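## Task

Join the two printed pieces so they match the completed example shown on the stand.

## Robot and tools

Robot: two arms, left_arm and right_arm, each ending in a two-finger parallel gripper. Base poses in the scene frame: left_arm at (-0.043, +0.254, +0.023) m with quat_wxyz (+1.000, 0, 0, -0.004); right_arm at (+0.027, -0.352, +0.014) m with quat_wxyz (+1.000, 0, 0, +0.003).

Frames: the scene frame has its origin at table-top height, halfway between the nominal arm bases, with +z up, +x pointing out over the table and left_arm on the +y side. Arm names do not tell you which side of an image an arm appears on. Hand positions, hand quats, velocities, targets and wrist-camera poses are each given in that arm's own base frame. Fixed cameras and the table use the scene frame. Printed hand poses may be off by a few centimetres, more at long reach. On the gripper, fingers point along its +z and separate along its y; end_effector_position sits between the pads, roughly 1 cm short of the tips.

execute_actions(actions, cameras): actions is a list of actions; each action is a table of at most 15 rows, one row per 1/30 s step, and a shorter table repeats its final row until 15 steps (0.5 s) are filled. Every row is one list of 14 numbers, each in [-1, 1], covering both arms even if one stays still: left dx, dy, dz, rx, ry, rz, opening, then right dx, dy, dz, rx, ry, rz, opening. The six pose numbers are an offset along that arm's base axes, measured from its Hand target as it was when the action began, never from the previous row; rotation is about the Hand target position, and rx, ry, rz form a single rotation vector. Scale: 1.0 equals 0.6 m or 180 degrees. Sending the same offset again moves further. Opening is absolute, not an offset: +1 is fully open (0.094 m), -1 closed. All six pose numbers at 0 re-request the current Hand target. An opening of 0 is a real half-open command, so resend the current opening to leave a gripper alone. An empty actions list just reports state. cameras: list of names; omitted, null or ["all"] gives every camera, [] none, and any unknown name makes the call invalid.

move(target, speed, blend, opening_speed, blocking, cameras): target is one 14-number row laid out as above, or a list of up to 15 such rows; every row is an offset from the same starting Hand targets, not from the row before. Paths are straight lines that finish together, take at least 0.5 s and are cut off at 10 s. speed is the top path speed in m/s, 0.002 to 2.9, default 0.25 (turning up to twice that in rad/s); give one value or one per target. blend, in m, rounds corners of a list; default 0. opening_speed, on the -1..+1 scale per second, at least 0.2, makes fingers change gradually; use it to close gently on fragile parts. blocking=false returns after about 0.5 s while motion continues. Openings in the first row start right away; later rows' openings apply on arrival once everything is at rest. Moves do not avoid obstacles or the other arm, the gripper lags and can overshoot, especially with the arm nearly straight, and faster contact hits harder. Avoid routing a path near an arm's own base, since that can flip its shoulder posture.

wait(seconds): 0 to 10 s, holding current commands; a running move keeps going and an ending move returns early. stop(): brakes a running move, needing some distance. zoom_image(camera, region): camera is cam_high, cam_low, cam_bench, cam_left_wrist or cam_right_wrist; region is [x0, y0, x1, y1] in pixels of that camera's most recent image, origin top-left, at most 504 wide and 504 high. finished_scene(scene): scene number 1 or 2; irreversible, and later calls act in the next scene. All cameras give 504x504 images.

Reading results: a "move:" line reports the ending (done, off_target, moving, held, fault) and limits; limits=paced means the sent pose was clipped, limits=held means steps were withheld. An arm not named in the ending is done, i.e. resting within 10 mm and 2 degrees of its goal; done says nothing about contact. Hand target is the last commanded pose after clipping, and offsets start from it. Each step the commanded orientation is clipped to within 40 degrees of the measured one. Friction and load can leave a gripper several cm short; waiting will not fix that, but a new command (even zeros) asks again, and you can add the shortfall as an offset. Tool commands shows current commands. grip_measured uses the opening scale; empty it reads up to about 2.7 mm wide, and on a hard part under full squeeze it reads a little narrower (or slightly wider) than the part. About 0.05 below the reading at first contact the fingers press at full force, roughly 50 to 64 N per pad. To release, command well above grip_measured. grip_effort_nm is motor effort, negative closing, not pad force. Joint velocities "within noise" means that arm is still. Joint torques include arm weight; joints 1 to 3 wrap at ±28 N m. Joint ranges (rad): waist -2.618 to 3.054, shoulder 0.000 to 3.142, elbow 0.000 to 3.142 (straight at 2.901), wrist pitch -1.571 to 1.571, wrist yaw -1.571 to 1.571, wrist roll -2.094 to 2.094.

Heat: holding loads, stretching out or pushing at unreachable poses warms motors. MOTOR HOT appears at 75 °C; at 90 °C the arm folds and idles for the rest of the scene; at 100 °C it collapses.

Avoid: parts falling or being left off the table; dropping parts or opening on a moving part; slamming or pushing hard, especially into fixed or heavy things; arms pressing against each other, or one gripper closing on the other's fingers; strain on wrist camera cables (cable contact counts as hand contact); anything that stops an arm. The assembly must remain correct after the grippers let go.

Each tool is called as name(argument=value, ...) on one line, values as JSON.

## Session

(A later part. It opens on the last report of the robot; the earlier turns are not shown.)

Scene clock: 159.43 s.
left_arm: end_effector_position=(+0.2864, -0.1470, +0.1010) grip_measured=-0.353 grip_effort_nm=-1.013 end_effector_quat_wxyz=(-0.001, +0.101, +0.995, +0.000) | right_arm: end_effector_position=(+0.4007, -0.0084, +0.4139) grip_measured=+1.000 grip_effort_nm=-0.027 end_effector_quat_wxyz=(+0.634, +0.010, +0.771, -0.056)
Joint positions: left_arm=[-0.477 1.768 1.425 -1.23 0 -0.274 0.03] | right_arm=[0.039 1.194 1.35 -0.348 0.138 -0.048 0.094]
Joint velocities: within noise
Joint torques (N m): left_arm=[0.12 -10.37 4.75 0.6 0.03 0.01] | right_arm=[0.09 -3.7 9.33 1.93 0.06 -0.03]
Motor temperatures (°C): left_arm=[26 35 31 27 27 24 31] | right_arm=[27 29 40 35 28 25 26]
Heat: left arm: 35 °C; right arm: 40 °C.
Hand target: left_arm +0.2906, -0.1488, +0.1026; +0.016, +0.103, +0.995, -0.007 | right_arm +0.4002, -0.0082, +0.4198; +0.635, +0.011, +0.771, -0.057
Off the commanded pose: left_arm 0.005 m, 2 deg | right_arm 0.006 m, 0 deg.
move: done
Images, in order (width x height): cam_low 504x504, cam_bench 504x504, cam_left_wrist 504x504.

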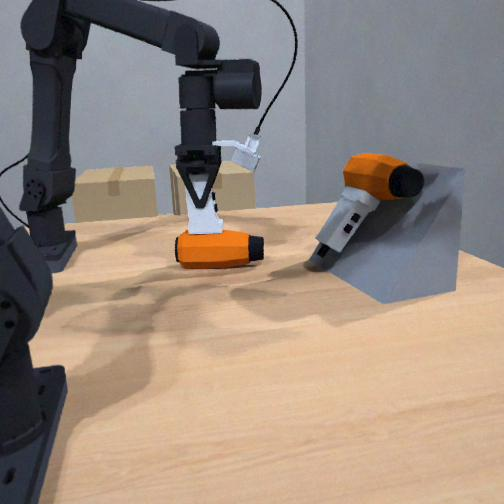

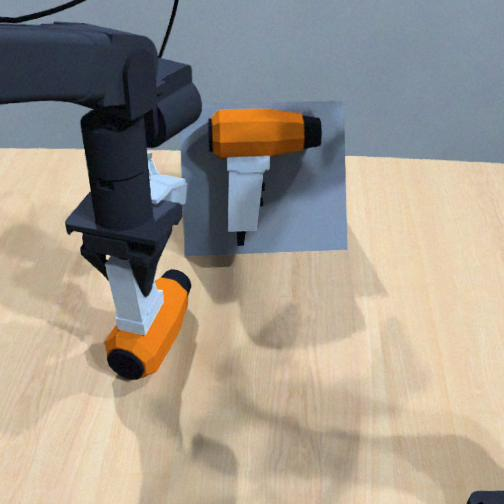

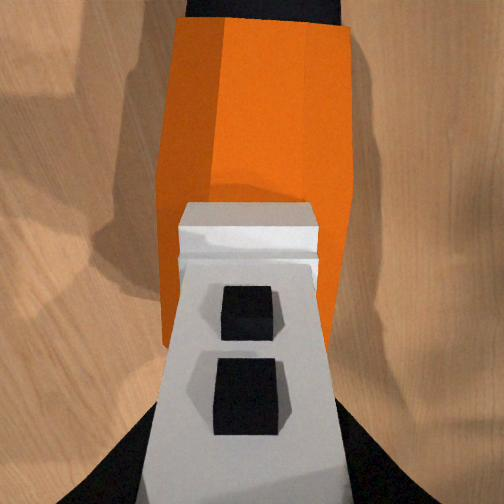

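move(target=[[0, 0.001, 0.005, 0, 0, 0, -0.37, 0, 0, 0, 0, 0, 0, 1], [0, 0.001, 0.005, 0, 0, 0, 0.3, 0, 0, 0, 0, 0, 0, 1]], speed=0.03, opening_speed=0.6, cameras=["cam_low", "cam_bench", "cam_left_wrist"])

zoom_image(camera="cam_low", region=[150, 150, 270, 270])

zoom_image(camera="cam_bench", region=[80, 230, 200, 390])

Scene clock: 164.77 s.
left_arm: end_effector_position=(+0.2885, -0.1481, +0.1010) grip_measured=+0.298 grip_effort_nm=0.134 end_effector_quat_wxyz=(+0.003, +0.101, +0.995, -0.001) | right_arm: end_effector_position=(+0.4007, -0.0084, +0.4139) grip_measured=+1.000 grip_effort_nm=-0.022 end_effector_quat_wxyz=(+0.634, +0.010, +0.771, -0.056)
Joint positions: left_arm=[-0.477 1.768 1.425 -1.22 0 -0.274 0.061] | right_arm=[0.039 1.194 1.35 -0.348 0.138 -0.048 0.094]
Joint velocities: within noise
Joint torques (N m): left_arm=[0.35 -10.65 5.56 0.43 0.04 0.02] | right_arm=[0.1 -3.7 9.35 1.92 0.07 -0.03]
Motor temperatures (°C): left_arm=[26 35 30 27 27 24 31] | right_arm=[27 29 40 36 28 25 26]
Heat: left arm: 35 °C; right arm: 40 °C.
Hand target: left_arm +0.2906, -0.1482, +0.1056; +0.016, +0.103, +0.995, -0.007 | right_arm +0.4002, -0.0082, +0.4198; +0.635, +0.011, +0.771, -0.057
Off the commanded pose: left_arm 0.005 m, 2 deg | right_arm 0.006 m, 0 deg.
move: done
Images, in order (width x height): cam_low 504x504, cam_bench 504x504, cam_left_wrist 504x504.

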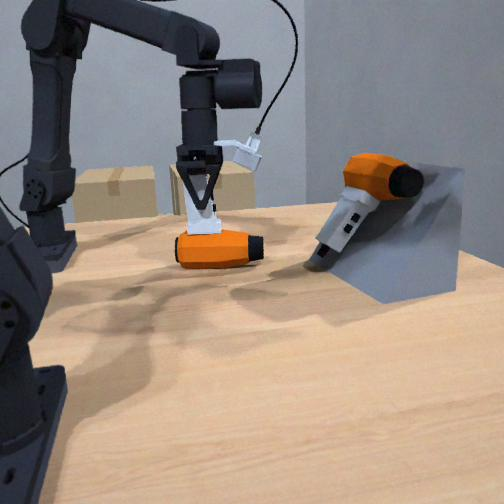

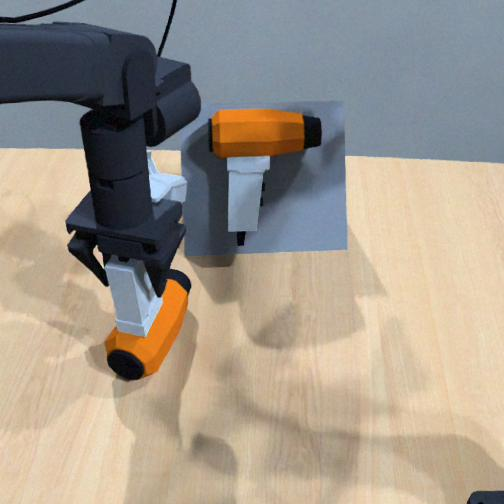

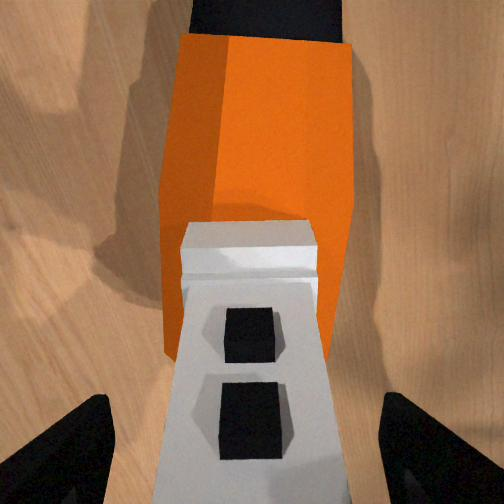

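Scaled by 4.200 from the camera's 504x504 image, which has a finer 720x720 frame.

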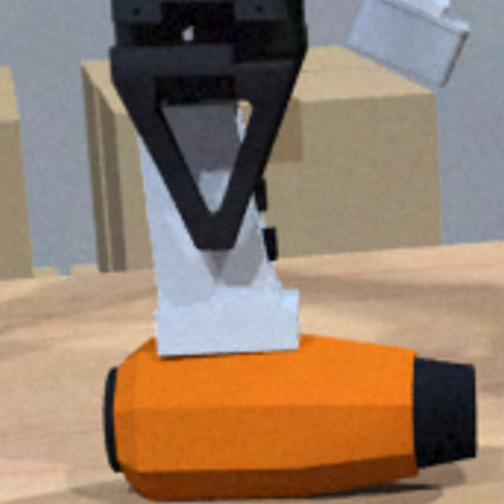

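Scaled by 3.150 from the camera's 504x504 image, which has a finer 720x720 frame.

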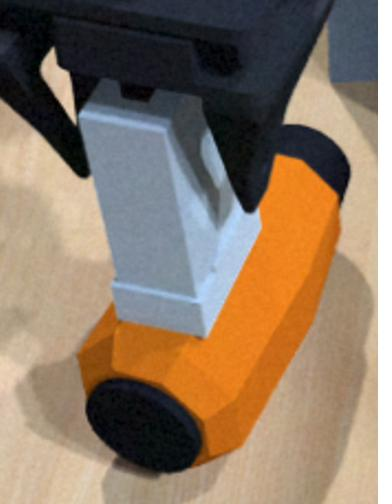

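zoom_image(camera="cam_left_wrist", region=[100, 0, 400, 300])

zoom_image(camera="cam_bench", region=[95, 255, 200, 385])

Scaled by 1.680 from the camera's 504x504 image, which has a finer 720x720 frame.

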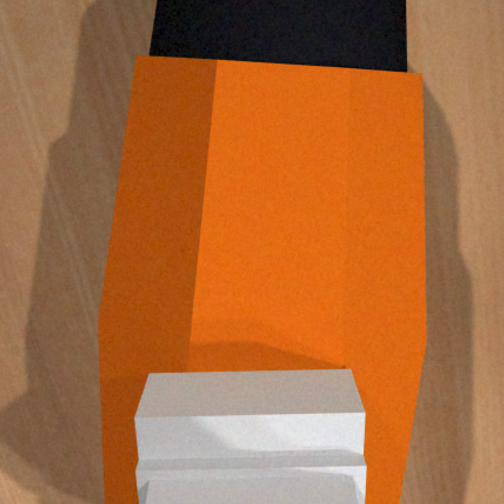

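Scaled by 3.877 from the camera's 504x504 image, which has a finer 720x720 frame.

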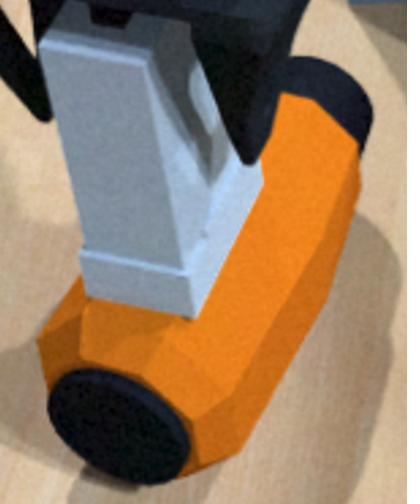

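move(target=[0, 0, 0.155, 0, 0, 0, 1, 0, 0, 0, 0, 0, 0, 1], speed=0.18, cameras=["cam_high", "cam_low", "cam_bench", "cam_left_wrist"])

zoom_image(camera="cam_low", region=[150, 150, 270, 270])

zoom_image(camera="cam_bench", region=[80, 230, 200, 390])

Scene clock: 178.53 s.
left_arm: end_effector_position=(+0.2894, -0.1486, +0.1963) grip_measured=+0.998 grip_effort_nm=0.134 end_effector_quat_wxyz=(+0.021, +0.101, +0.995, -0.008) | right_arm: end_effector_position=(+0.4007, -0.0084, +0.4139) grip_measured=+1.000 grip_effort_nm=-0.022 end_effector_quat_wxyz=(+0.634, +0.010, +0.771, -0.056)
Joint positions: left_arm=[-0.477 1.768 1.806 -1.564 0 -0.274 0.094] | right_arm=[0.039 1.194 1.35 -0.348 0.138 -0.048 0.094]
Joint velocities: within noise
Joint torques (N m): left_arm=[0.29 -7.9 7.49 0.29 0.04 0.02] | right_arm=[0.12 -3.71 9.32 1.93 0.06 -0.03]
Motor temperatures (°C): left_arm=[26 35 30 27 27 24 30] | right_arm=[27 29 40 36 28 25 26]
Heat: left arm: 35 °C; right arm: 40 °C.
Hand target: left_arm +0.2906, -0.1482, +0.1986; +0.016, +0.103, +0.995, -0.007 | right_arm +0.4002, -0.0082, +0.4198; +0.635, +0.011, +0.771, -0.057
Off the commanded pose: left_arm 0.003 m, 1 deg | right_arm 0.006 m, 0 deg.
joint sent to its limit (left arm) — joint 4 (wrist pitch), lower limit. The joint targets still meet the commanded pose.
move: done
Images, in order (width x height): cam_high 504x504, cam_low 504x504, cam_bench 504x504, cam_left_wrist 504x504.

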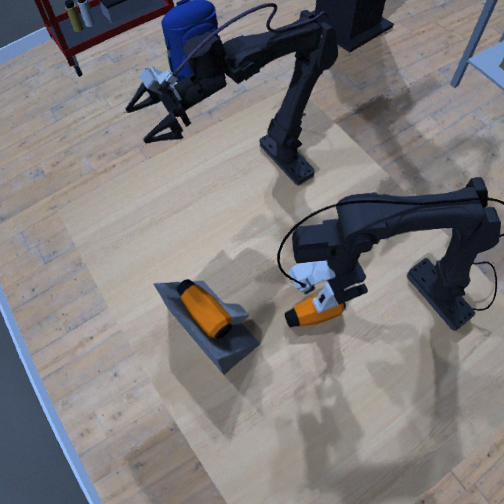

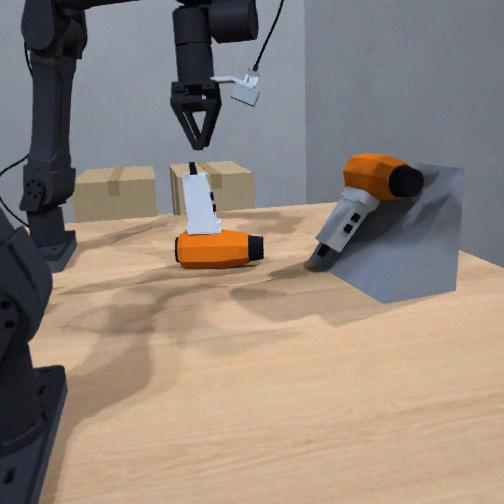

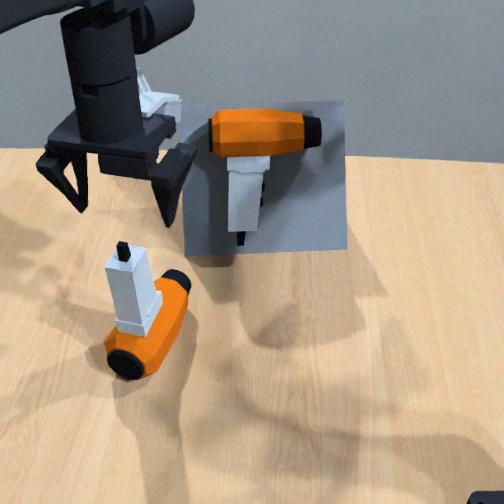

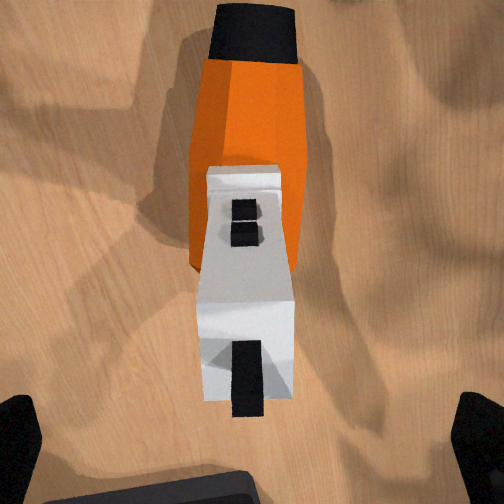

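Scaled by 4.200 from the camera's 504x504 image, which has a finer 720x720 frame.

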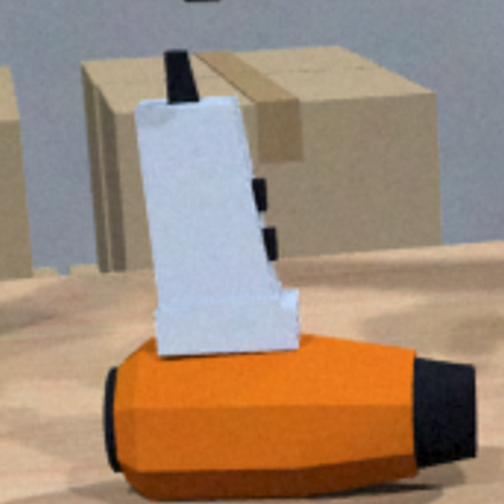

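Scaled by 3.150 from the camera's 504x504 image, which has a finer 720x720 frame.

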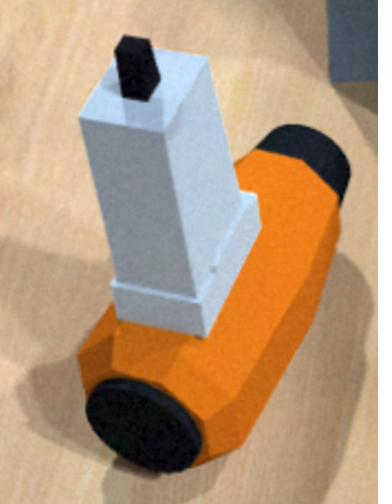

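zoom_image(camera="cam_low", region=[170, 210, 270, 275])

zoom_image(camera="cam_left_wrist", region=[150, 0, 350, 280])

zoom_image(camera="cam_bench", region=[100, 260, 200, 385])

zoom_image(camera="cam_high", region=[270, 270, 360, 340])

Scaled by 5.040 from the camera's 504x504 image, which has a finer 720x720 frame.

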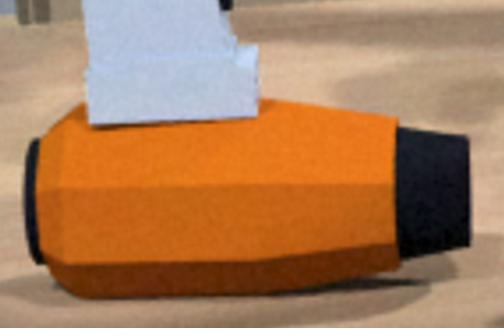

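Scaled by 1.800 from the camera's 504x504 image, which has a finer 720x720 frame.

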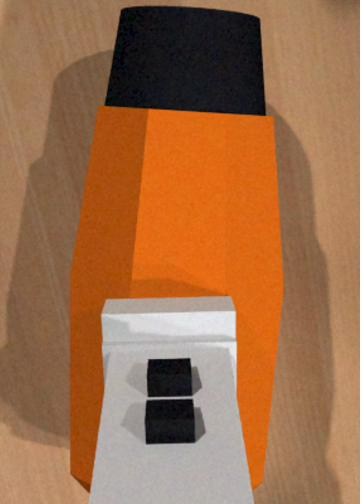

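Scaled by 4.032 from the camera's 504x504 image, which has a finer 720x720 frame.

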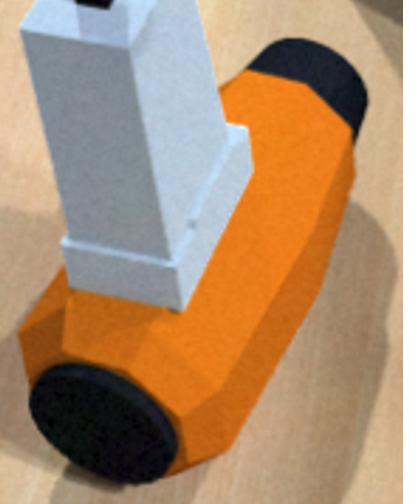

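Scaled by 5.600 from the camera's 504x504 image, which has a finer 720x720 frame.

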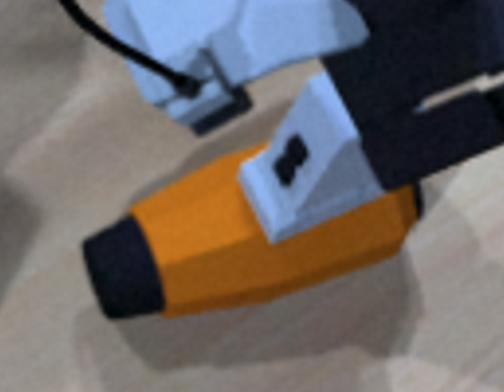

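move(target=[[0, 0, -0.1433, 0, 0, -0.0194, 0.1, 0, 0, 0, 0, 0, 0, 1], [0, 0, -0.1433, 0, 0, -0.0194, -0.37, 0, 0, 0, 0, 0, 0, 1]], speed=0.13, opening_speed=0.7, cameras=["cam_low", "cam_bench", "cam_left_wrist"])

zoom_image(camera="cam_low", region=[150, 150, 270, 270])

zoom_image(camera="cam_bench", region=[100, 260, 200, 385])

Scene clock: 255.50 s.
left_arm: end_effector_position=(+0.2893, -0.1485, +0.1083) grip_measured=-0.352 grip_effort_nm=-0.969 end_effector_quat_wxyz=(+0.004, +0.130, +0.992, -0.001) | right_arm: end_effector_position=(+0.4007, -0.0084, +0.4139) grip_measured=+1.000 grip_effort_nm=-0.027 end_effector_quat_wxyz=(+0.634, +0.010, +0.771, -0.056)
Joint positions: left_arm=[-0.477 1.768 1.454 -1.248 0 -0.217 0.03] | right_arm=[0.039 1.194 1.35 -0.348 0.138 -0.048 0.094]
Joint velocities: within noise
Joint torques (N m): left_arm=[0.39 -10.77 5.3 0.43 0.07 0.05] | right_arm=[0.1 -3.7 9.33 1.93 0.06 -0.03]
Motor temperatures (°C): left_arm=[26 34 32 27 27 24 30] | right_arm=[27 29 42 37 28 25 26]
Heat: left arm: 34 °C; right arm: 42 °C.
Hand target: left_arm +0.2907, -0.1482, +0.1126; +0.016, +0.133, +0.991, -0.008 | right_arm +0.4002, -0.0081, +0.4199; +0.635, +0.011, +0.771, -0.057
Off the commanded pose: left_arm 0.005 m, 2 deg | right_arm 0.006 m, 0 deg.
move: done
Images, in order (width x height): cam_low 504x504, cam_bench 504x504, cam_left_wrist 504x504.

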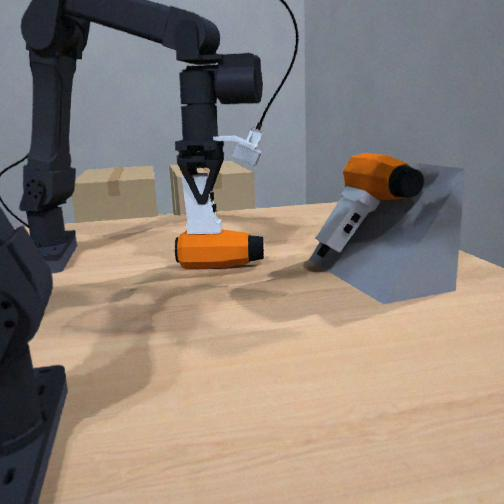

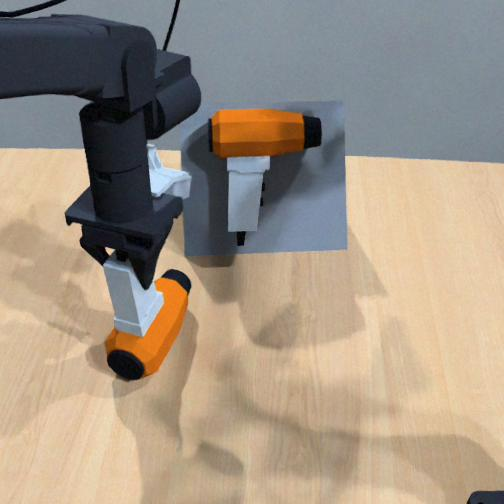

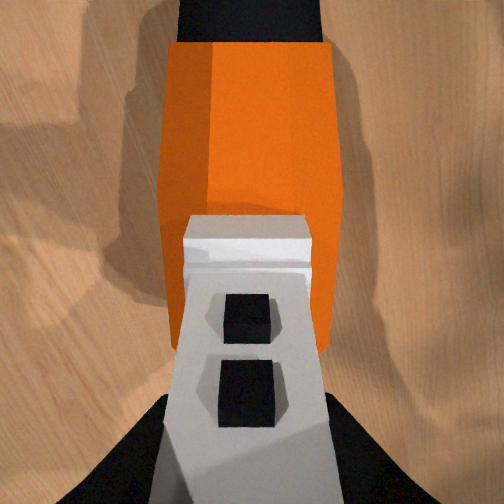

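Scaled by 4.200 from the camera's 504x504 image, which has a finer 720x720 frame.

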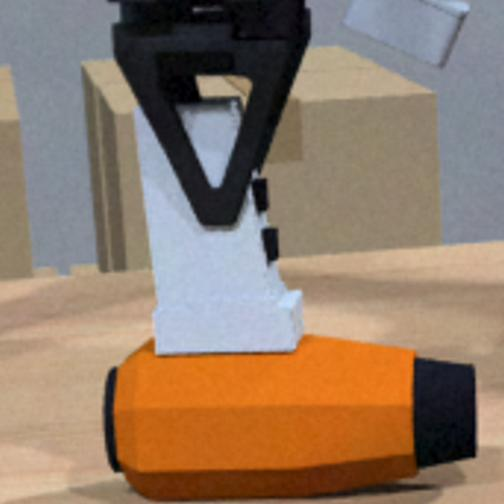

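Scaled by 4.032 from the camera's 504x504 image, which has a finer 720x720 frame.

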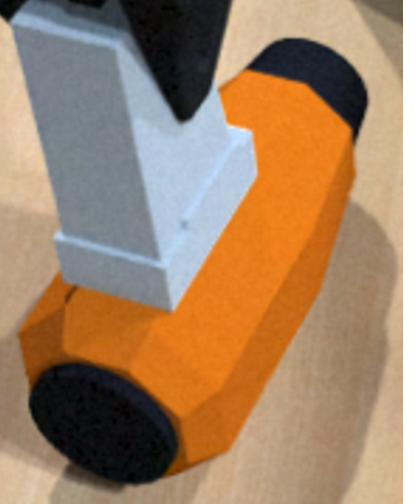

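move(target=[[0.0048, -0.0012, 0, 0, 0, 0, -0.37, 0, 0, 0, 0, 0, 0, 1], [0.0048, -0.0012, 0, 0, 0, 0, 0.3, 0, 0, 0, 0, 0, 0, 1]], speed=0.03, opening_speed=0.7, cameras=["cam_low", "cam_bench", "cam_left_wrist"])

zoom_image(camera="cam_low", region=[150, 150, 270, 270])

zoom_image(camera="cam_bench", region=[100, 260, 200, 385])

Scene clock: 259.17 s.
left_arm: end_effector_position=(+0.2893, -0.1485, +0.1083) grip_measured=+0.298 grip_effort_nm=0.139 end_effector_quat_wxyz=(+0.004, +0.131, +0.991, -0.001) | right_arm: end_effector_position=(+0.4007, -0.0084, +0.4139) grip_measured=+1.000 grip_effort_nm=-0.027 end_effector_quat_wxyz=(+0.634, +0.010, +0.771, -0.056)
Joint positions: left_arm=[-0.477 1.768 1.454 -1.248 0 -0.214 0.061] | right_arm=[0.039 1.194 1.35 -0.348 0.138 -0.048 0.094]
Joint velocities: within noise
Joint torques (N m): left_arm=[0.62 -9.7 6.46 0.41 0.07 0.06] | right_arm=[0.12 -3.7 9.35 1.93 0.06 -0.02]
Motor temperatures (°C): left_arm=[26 34 31 27 27 24 30] | right_arm=[27 29 42 37 28 25 26]
Heat: left arm: 34 °C; right arm: 42 °C.
Hand target: left_arm +0.2936, -0.1489, +0.1126; +0.016, +0.133, +0.991, -0.008 | right_arm +0.4002, -0.0081, +0.4199; +0.635, +0.011, +0.771, -0.057
Off the commanded pose: left_arm 0.006 m, 2 deg | right_arm 0.006 m, 0 deg.
move: done
Images, in order (width x height): cam_low 504x504, cam_bench 504x504, cam_left_wrist 504x504.

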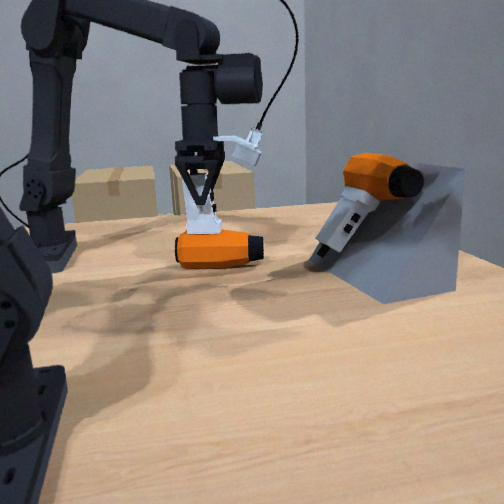

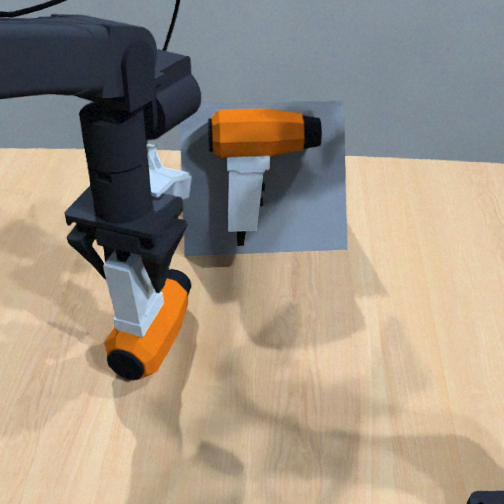

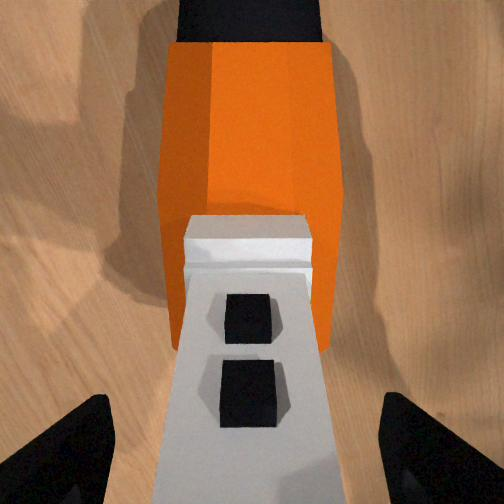

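Scaled by 4.200 from the camera's 504x504 image, which has a finer 720x720 frame.

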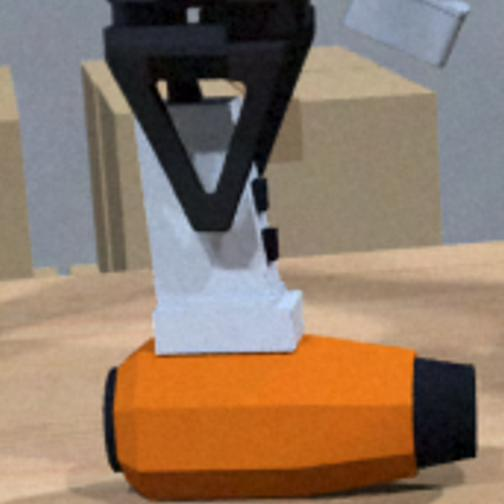

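Scaled by 4.032 from the camera's 504x504 image, which has a finer 720x720 frame.

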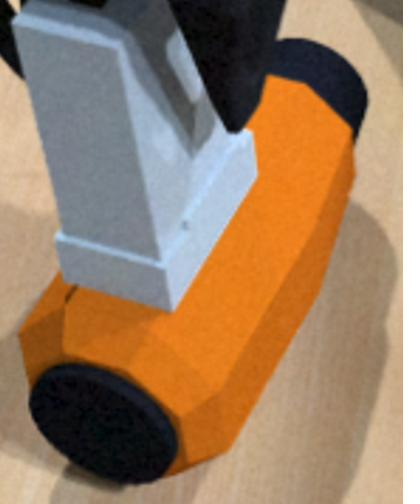

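zoom_image(camera="cam_low", region=[195, 210, 255, 250])

zoom_image(camera="cam_bench", region=[205, 135, 315, 175])

zoom_image(camera="cam_left_wrist", region=[130, 20, 370, 260])

Scaled by 8.400 from the camera's 504x504 image, which has a finer 720x720 frame.

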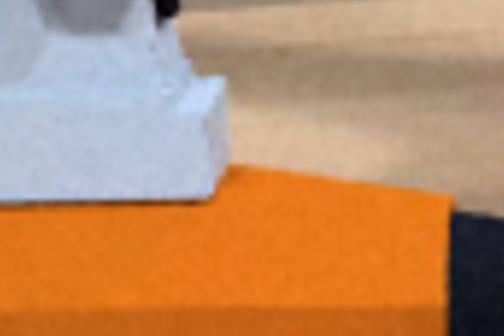

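Scaled by 4.582 from the camera's 504x504 image, which has a finer 720x720 frame.

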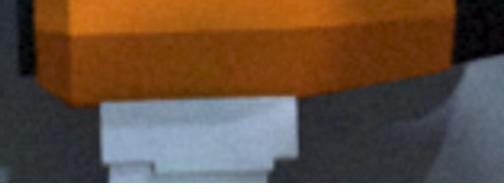

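Scaled by 2.100 from the camera's 504x504 image, which has a finer 720x720 frame.

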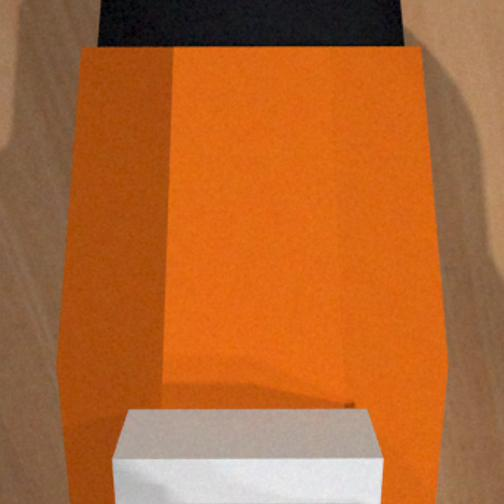

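move(target=[[0, 0, 0, 0, 0, 0, -0.37, 0, 0, 0, 0, 0, 0, 1], [0.0062, -0.0012, 0, -0.00273, -0.00528, 0, -0.37, 0, 0, 0, 0, 0, 0, 1]], speed=0.04, opening_speed=0.7, cameras=["cam_low", "cam_bench", "cam_left_wrist"])

zoom_image(camera="cam_low", region=[150, 150, 270, 270])

zoom_image(camera="cam_bench", region=[100, 260, 200, 385])

Scene clock: 285.30 s.
left_arm: end_effector_position=(+0.2905, -0.1485, +0.1083) grip_measured=-0.353 grip_effort_nm=-1.013 end_effector_quat_wxyz=(+0.006, +0.131, +0.991, -0.002) | right_arm: end_effector_position=(+0.4007, -0.0084, +0.4138) grip_measured=+1.000 grip_effort_nm=-0.027 end_effector_quat_wxyz=(+0.634, +0.010, +0.771, -0.056)
Joint positions: left_arm=[-0.475 1.768 1.454 -1.244 0.001 -0.212 0.03] | right_arm=[0.039 1.194 1.35 -0.348 0.138 -0.048 0.094]
Joint velocities: within noise
Joint torques (N m): left_arm=[0.75 -10.09 6.02 0.56 0.05 0.08] | right_arm=[0.09 -3.69 9.36 1.93 0.06 -0.03]
Motor temperatures (°C): left_arm=[26 36 31 27 27 24 30] | right_arm=[27 29 43 37 28 25 26]
Heat: left arm: 36 °C; right arm: 43 °C.
Hand target: left_arm +0.2973, -0.1496, +0.1126; +0.025, +0.133, +0.991, -0.011 | right_arm +0.4002, -0.0082, +0.4198; +0.635, +0.011, +0.771, -0.057
Off the commanded pose: left_arm 0.008 m, 2 deg | right_arm 0.006 m, 0 deg.
move: done
Images, in order (width x height): cam_low 504x504, cam_bench 504x504, cam_left_wrist 504x504.

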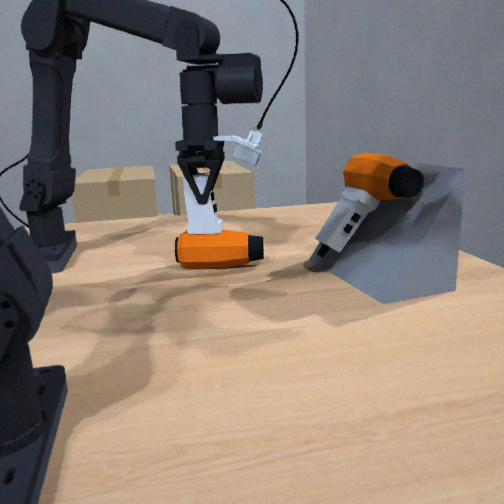

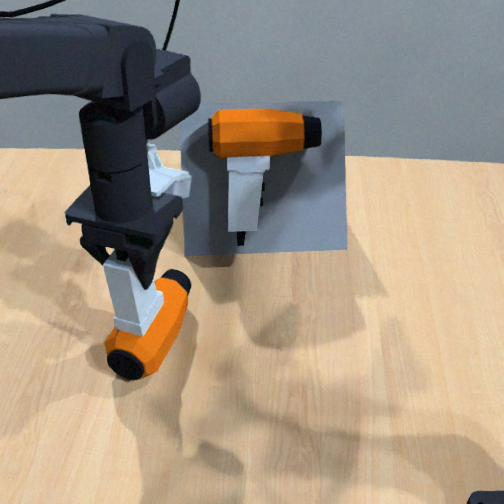

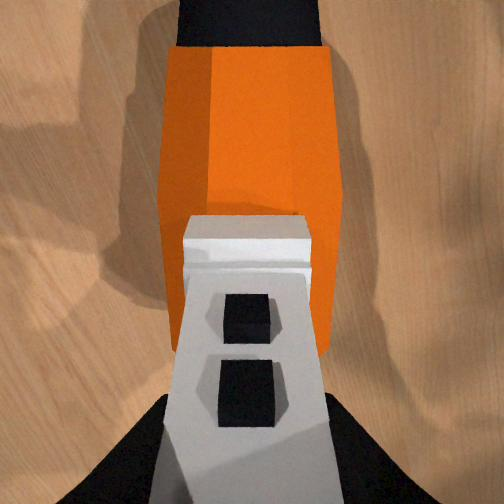

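Scaled by 4.200 from the camera's 504x504 image, which has a finer 720x720 frame.

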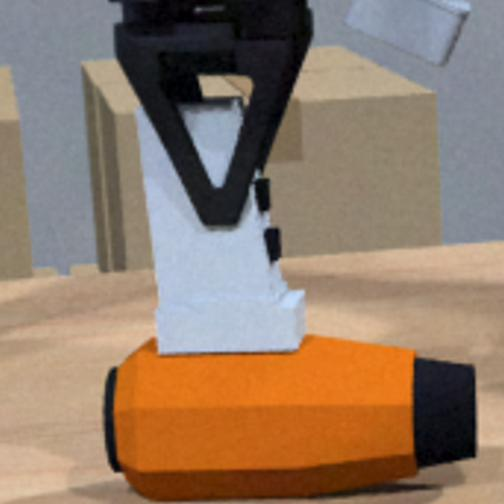

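Scaled by 4.032 from the camera's 504x504 image, which has a finer 720x720 frame.

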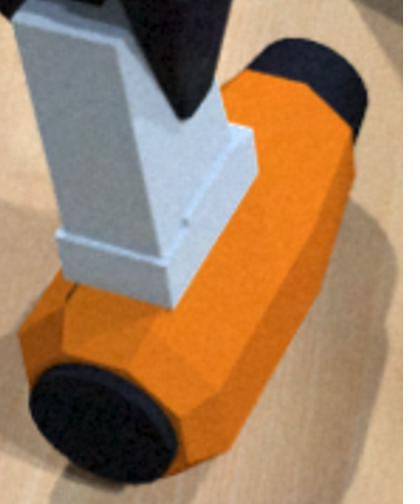

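move(target=[0.0053, -0.0010, 0, -0.0023, -0.0045, 0, -0.37, 0, 0, 0, 0, 0, 0, 1], speed=0.04, cameras=["cam_low", "cam_bench", "cam_left_wrist"])

zoom_image(camera="cam_low", region=[150, 150, 270, 270])

zoom_image(camera="cam_bench", region=[100, 260, 200, 385])

Scene clock: 287.50 s.
left_arm: end_effector_position=(+0.2915, -0.1479, +0.1083) grip_measured=-0.353 grip_effort_nm=-1.018 end_effector_quat_wxyz=(+0.007, +0.131, +0.991, -0.003) | right_arm: end_effector_position=(+0.4007, -0.0084, +0.4138) grip_measured=+1.000 grip_effort_nm=-0.027 end_effector_quat_wxyz=(+0.634, +0.010, +0.771, -0.056)
Joint positions: left_arm=[-0.472 1.768 1.454 -1.241 0.001 -0.209 0.03] | right_arm=[0.039 1.194 1.35 -0.348 0.138 -0.048 0.094]
Joint velocities: within noise
Joint torques (N m): left_arm=[0.72 -10.43 5.7 0.68 0.06 0.07] | right_arm=[0.13 -3.7 9.36 1.93 0.06 -0.04]
Motor temperatures (°C): left_arm=[26 36 31 27 27 24 30] | right_arm=[27 29 43 37 28 25 26]
Heat: left arm: 36 °C; right arm: 43 °C.
Hand target: left_arm +0.3005, -0.1502, +0.1126; +0.032, +0.133, +0.991, -0.014 | right_arm +0.4002, -0.0082, +0.4198; +0.635, +0.011, +0.771, -0.057
Off the commanded pose: left_arm 0.010 m, 3 deg | right_arm 0.006 m, 0 deg.
move: off_target (left_arm)
Images, in order (width x height): cam_low 504x504, cam_bench 504x504, cam_left_wrist 504x504.

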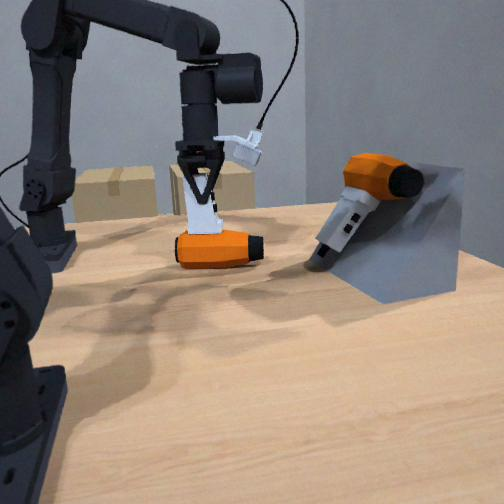

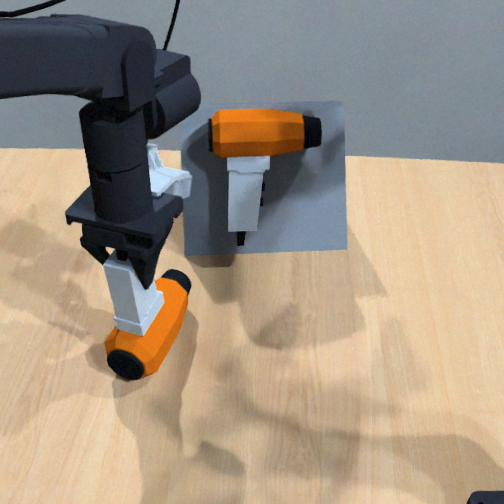

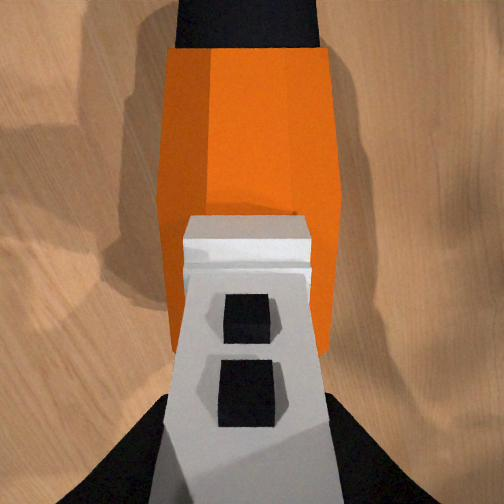

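Scaled by 4.200 from the camera's 504x504 image, which has a finer 720x720 frame.

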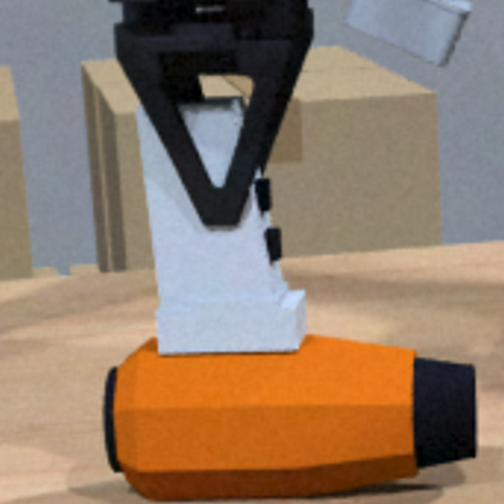

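Scaled by 4.032 from the camera's 504x504 image, which has a finer 720x720 frame.

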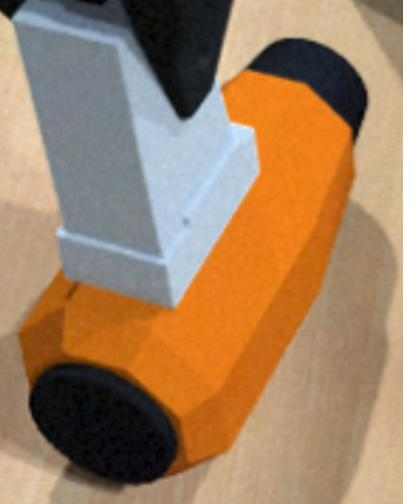

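move(target=[[-0.0053, 0.0010, 0, 0.0023, 0.0045, 0, -0.37, 0, 0, 0, 0, 0, 0, 1], [-0.0053, 0.0010, 0, 0.0023, 0.0045, 0, 0.4, 0, 0, 0, 0, 0, 0, 1], [-0.0163, 0.0033, 0.1433, 0.00503, 0.00978, 0, 0.4, 0, 0, 0, 0, 0, 0, 1]], speed=[0.04, 0.04, 0.15], opening_speed=0.7, cameras=["cam_high", "cam_low", "cam_bench", "cam_left_wrist"])

zoom_image(camera="cam_low", region=[150, 150, 270, 270])

zoom_image(camera="cam_bench", region=[90, 230, 200, 390])

zoom_image(camera="cam_left_wrist", region=[150, 0, 350, 280])

Scene clock: 294.60 s.
left_arm: end_effector_position=(+0.2898, -0.1470, +0.1960) grip_measured=+0.398 grip_effort_nm=0.134 end_effector_quat_wxyz=(+0.020, +0.131, +0.991, -0.007) | right_arm: end_effector_position=(+0.4007, -0.0084, +0.4138) grip_measured=+1.000 grip_effort_nm=-0.027 end_effector_quat_wxyz=(+0.634, +0.010, +0.771, -0.056)
Joint positions: left_arm=[-0.472 1.768 1.804 -1.564 0.001 -0.209 0.066] | right_arm=[0.039 1.194 1.35 -0.348 0.138 -0.048 0.094]
Joint velocities: within noise
Joint torques (N m): left_arm=[-0.12 -7.86 7.66 0.28 0.06 -0.02] | right_arm=[0.09 -3.69 9.36 1.93 0.06 -0.03]
Motor temperatures (°C): left_arm=[26 36 31 27 27 24 30] | right_arm=[27 29 43 37 28 25 26]
Heat: left arm: 36 °C; right arm: 43 °C.
Hand target: left_arm +0.2906, -0.1482, +0.1985; +0.016, +0.133, +0.991, -0.008 | right_arm +0.4002, -0.0082, +0.4198; +0.635, +0.011, +0.771, -0.057
Off the commanded pose: left_arm 0.003 m, 1 deg | right_arm 0.006 m, 0 deg.
joint sent to its limit (left arm) — joint 4 (wrist pitch), lower limit. The joint targets still meet the commanded pose.
move: done
Images, in order (width x height): cam_high 504x504, cam_low 504x504, cam_bench 504x504, cam_left_wrist 504x504.

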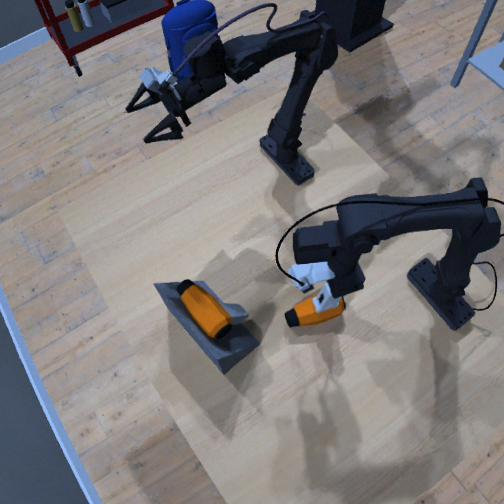

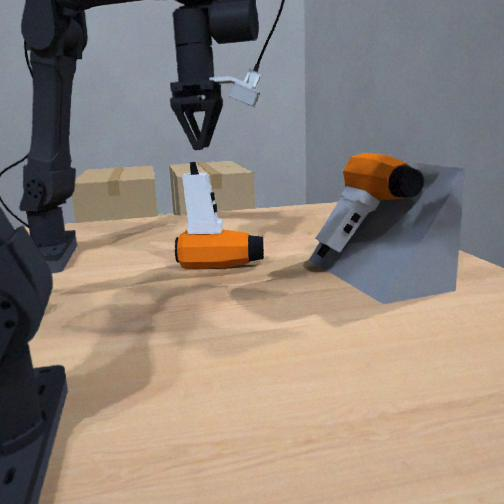

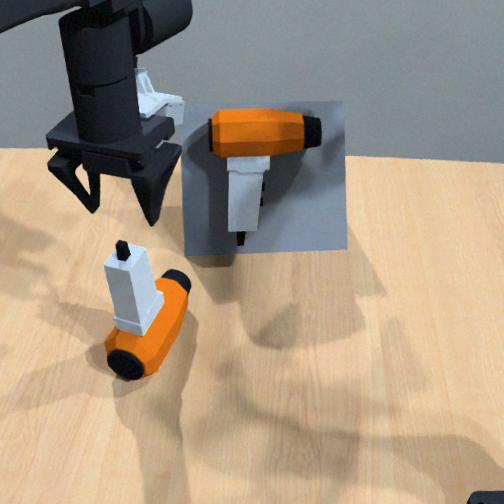

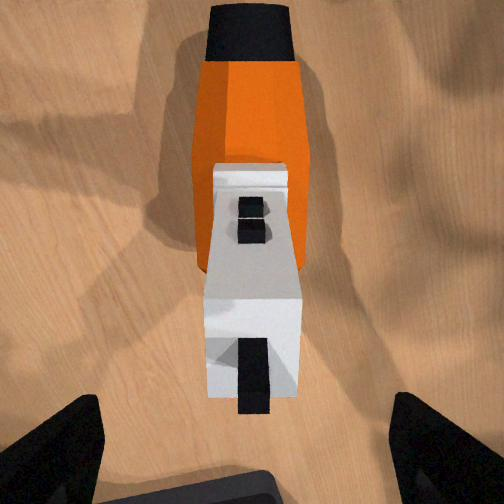

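Scaled by 4.200 from the camera's 504x504 image, which has a finer 720x720 frame.

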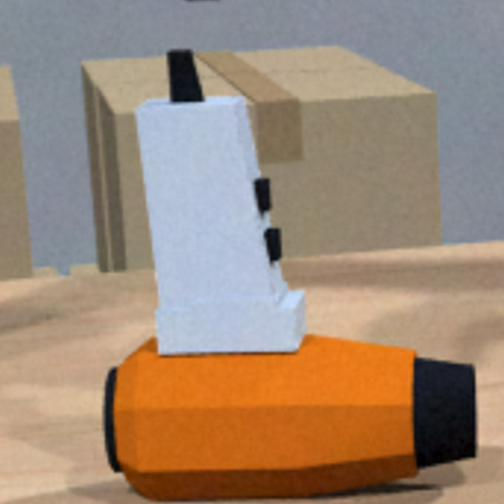

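Scaled by 3.150 from the camera's 504x504 image, which has a finer 720x720 frame.

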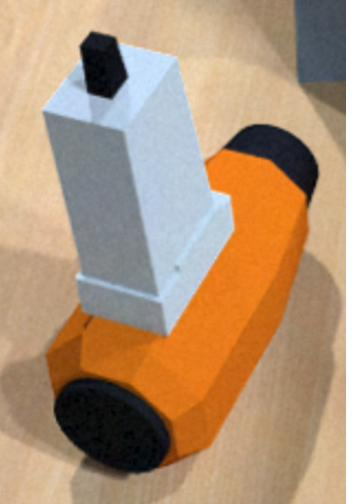

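Scaled by 1.800 from the camera's 504x504 image, which has a finer 720x720 frame.

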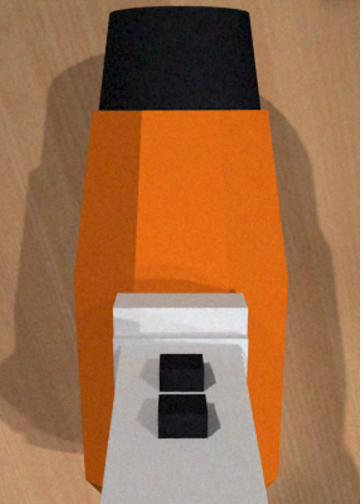

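move(target=[[-0.013, 0.0032, -0.1433, 0, 0, 0, 0.3, 0, 0, 0, 0, 0, 0, 1], [0.0016, -0.0004, -0.1433, 0, 0, 0, 0.3, 0, 0, 0, 0, 0, 0, 1], [0.0016, -0.0004, -0.1433, 0, 0, 0, -0.37, 0, 0, 0, 0, 0, 0, 1]], speed=[0.15, 0.04, 0.04], opening_speed=0.8, cameras=["cam_low", "cam_bench", "cam_left_wrist"])

zoom_image(camera="cam_low", region=[150, 150, 270, 270])

Scene clock: 305.57 s.
left_arm: end_effector_position=(+0.2836, -0.1439, +0.1068) grip_measured=-0.346 grip_effort_nm=-0.984 end_effector_quat_wxyz=(-0.001, +0.131, +0.991, +0.000) | right_arm: end_effector_position=(+0.4007, -0.0084, +0.4138) grip_measured=+1.000 grip_effort_nm=-0.022 end_effector_quat_wxyz=(+0.634, +0.010, +0.771, -0.056)
Joint positions: left_arm=[-0.472 1.75 1.427 -1.248 0.001 -0.209 0.031] | right_arm=[0.039 1.194 1.35 -0.348 0.138 -0.048 0.094]
Joint velocities: within noise
Joint torques (N m): left_arm=[-0.1 -8.66 8.13 0.41 0.06 -0.01] | right_arm=[0.1 -3.7 9.35 1.93 0.06 -0.03]
Motor temperatures (°C): left_arm=[26 35 32 27 27 24 30] | right_arm=[27 29 43 38 28 25 26]
Heat: left arm: 35 °C; right arm: 43 °C.
Hand target: left_arm +0.2916, -0.1485, +0.1127; +0.016, +0.133, +0.991, -0.008 | right_arm +0.4002, -0.0082, +0.4198; +0.635, +0.011, +0.771, -0.057
Off the commanded pose: left_arm 0.011 m, 2 deg | right_arm 0.006 m, 0 deg.
move: off_target (left_arm); target 3's new opening was sent with left_arm's hand 0.011 m and 2 deg from that target
Images, in order (width x height): cam_low 504x504, cam_bench 504x504, cam_left_wrist 504x504.

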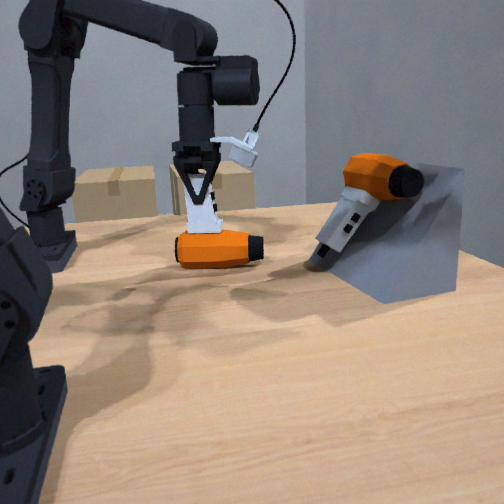

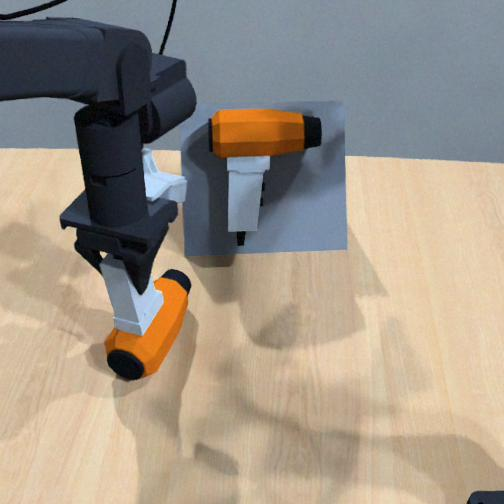

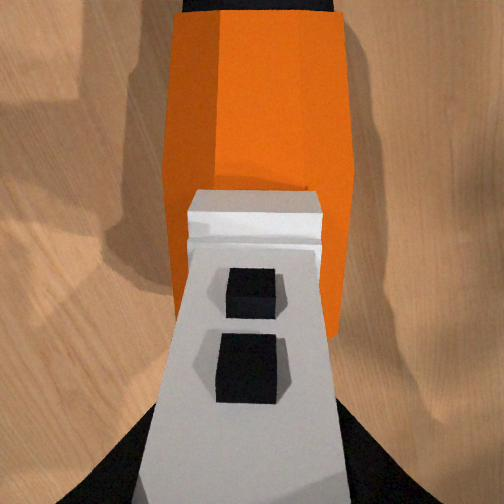

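Scaled by 4.200 from the camera's 504x504 image, which has a finer 720x720 frame.

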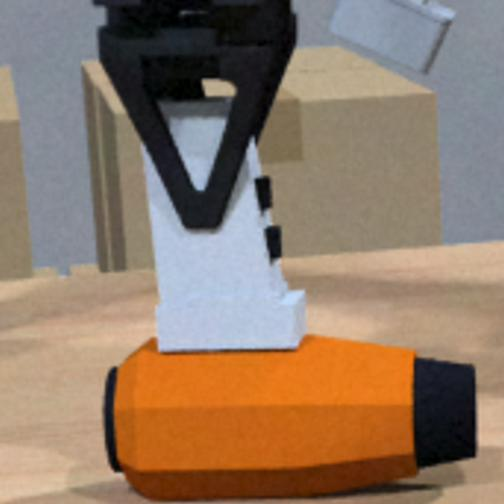

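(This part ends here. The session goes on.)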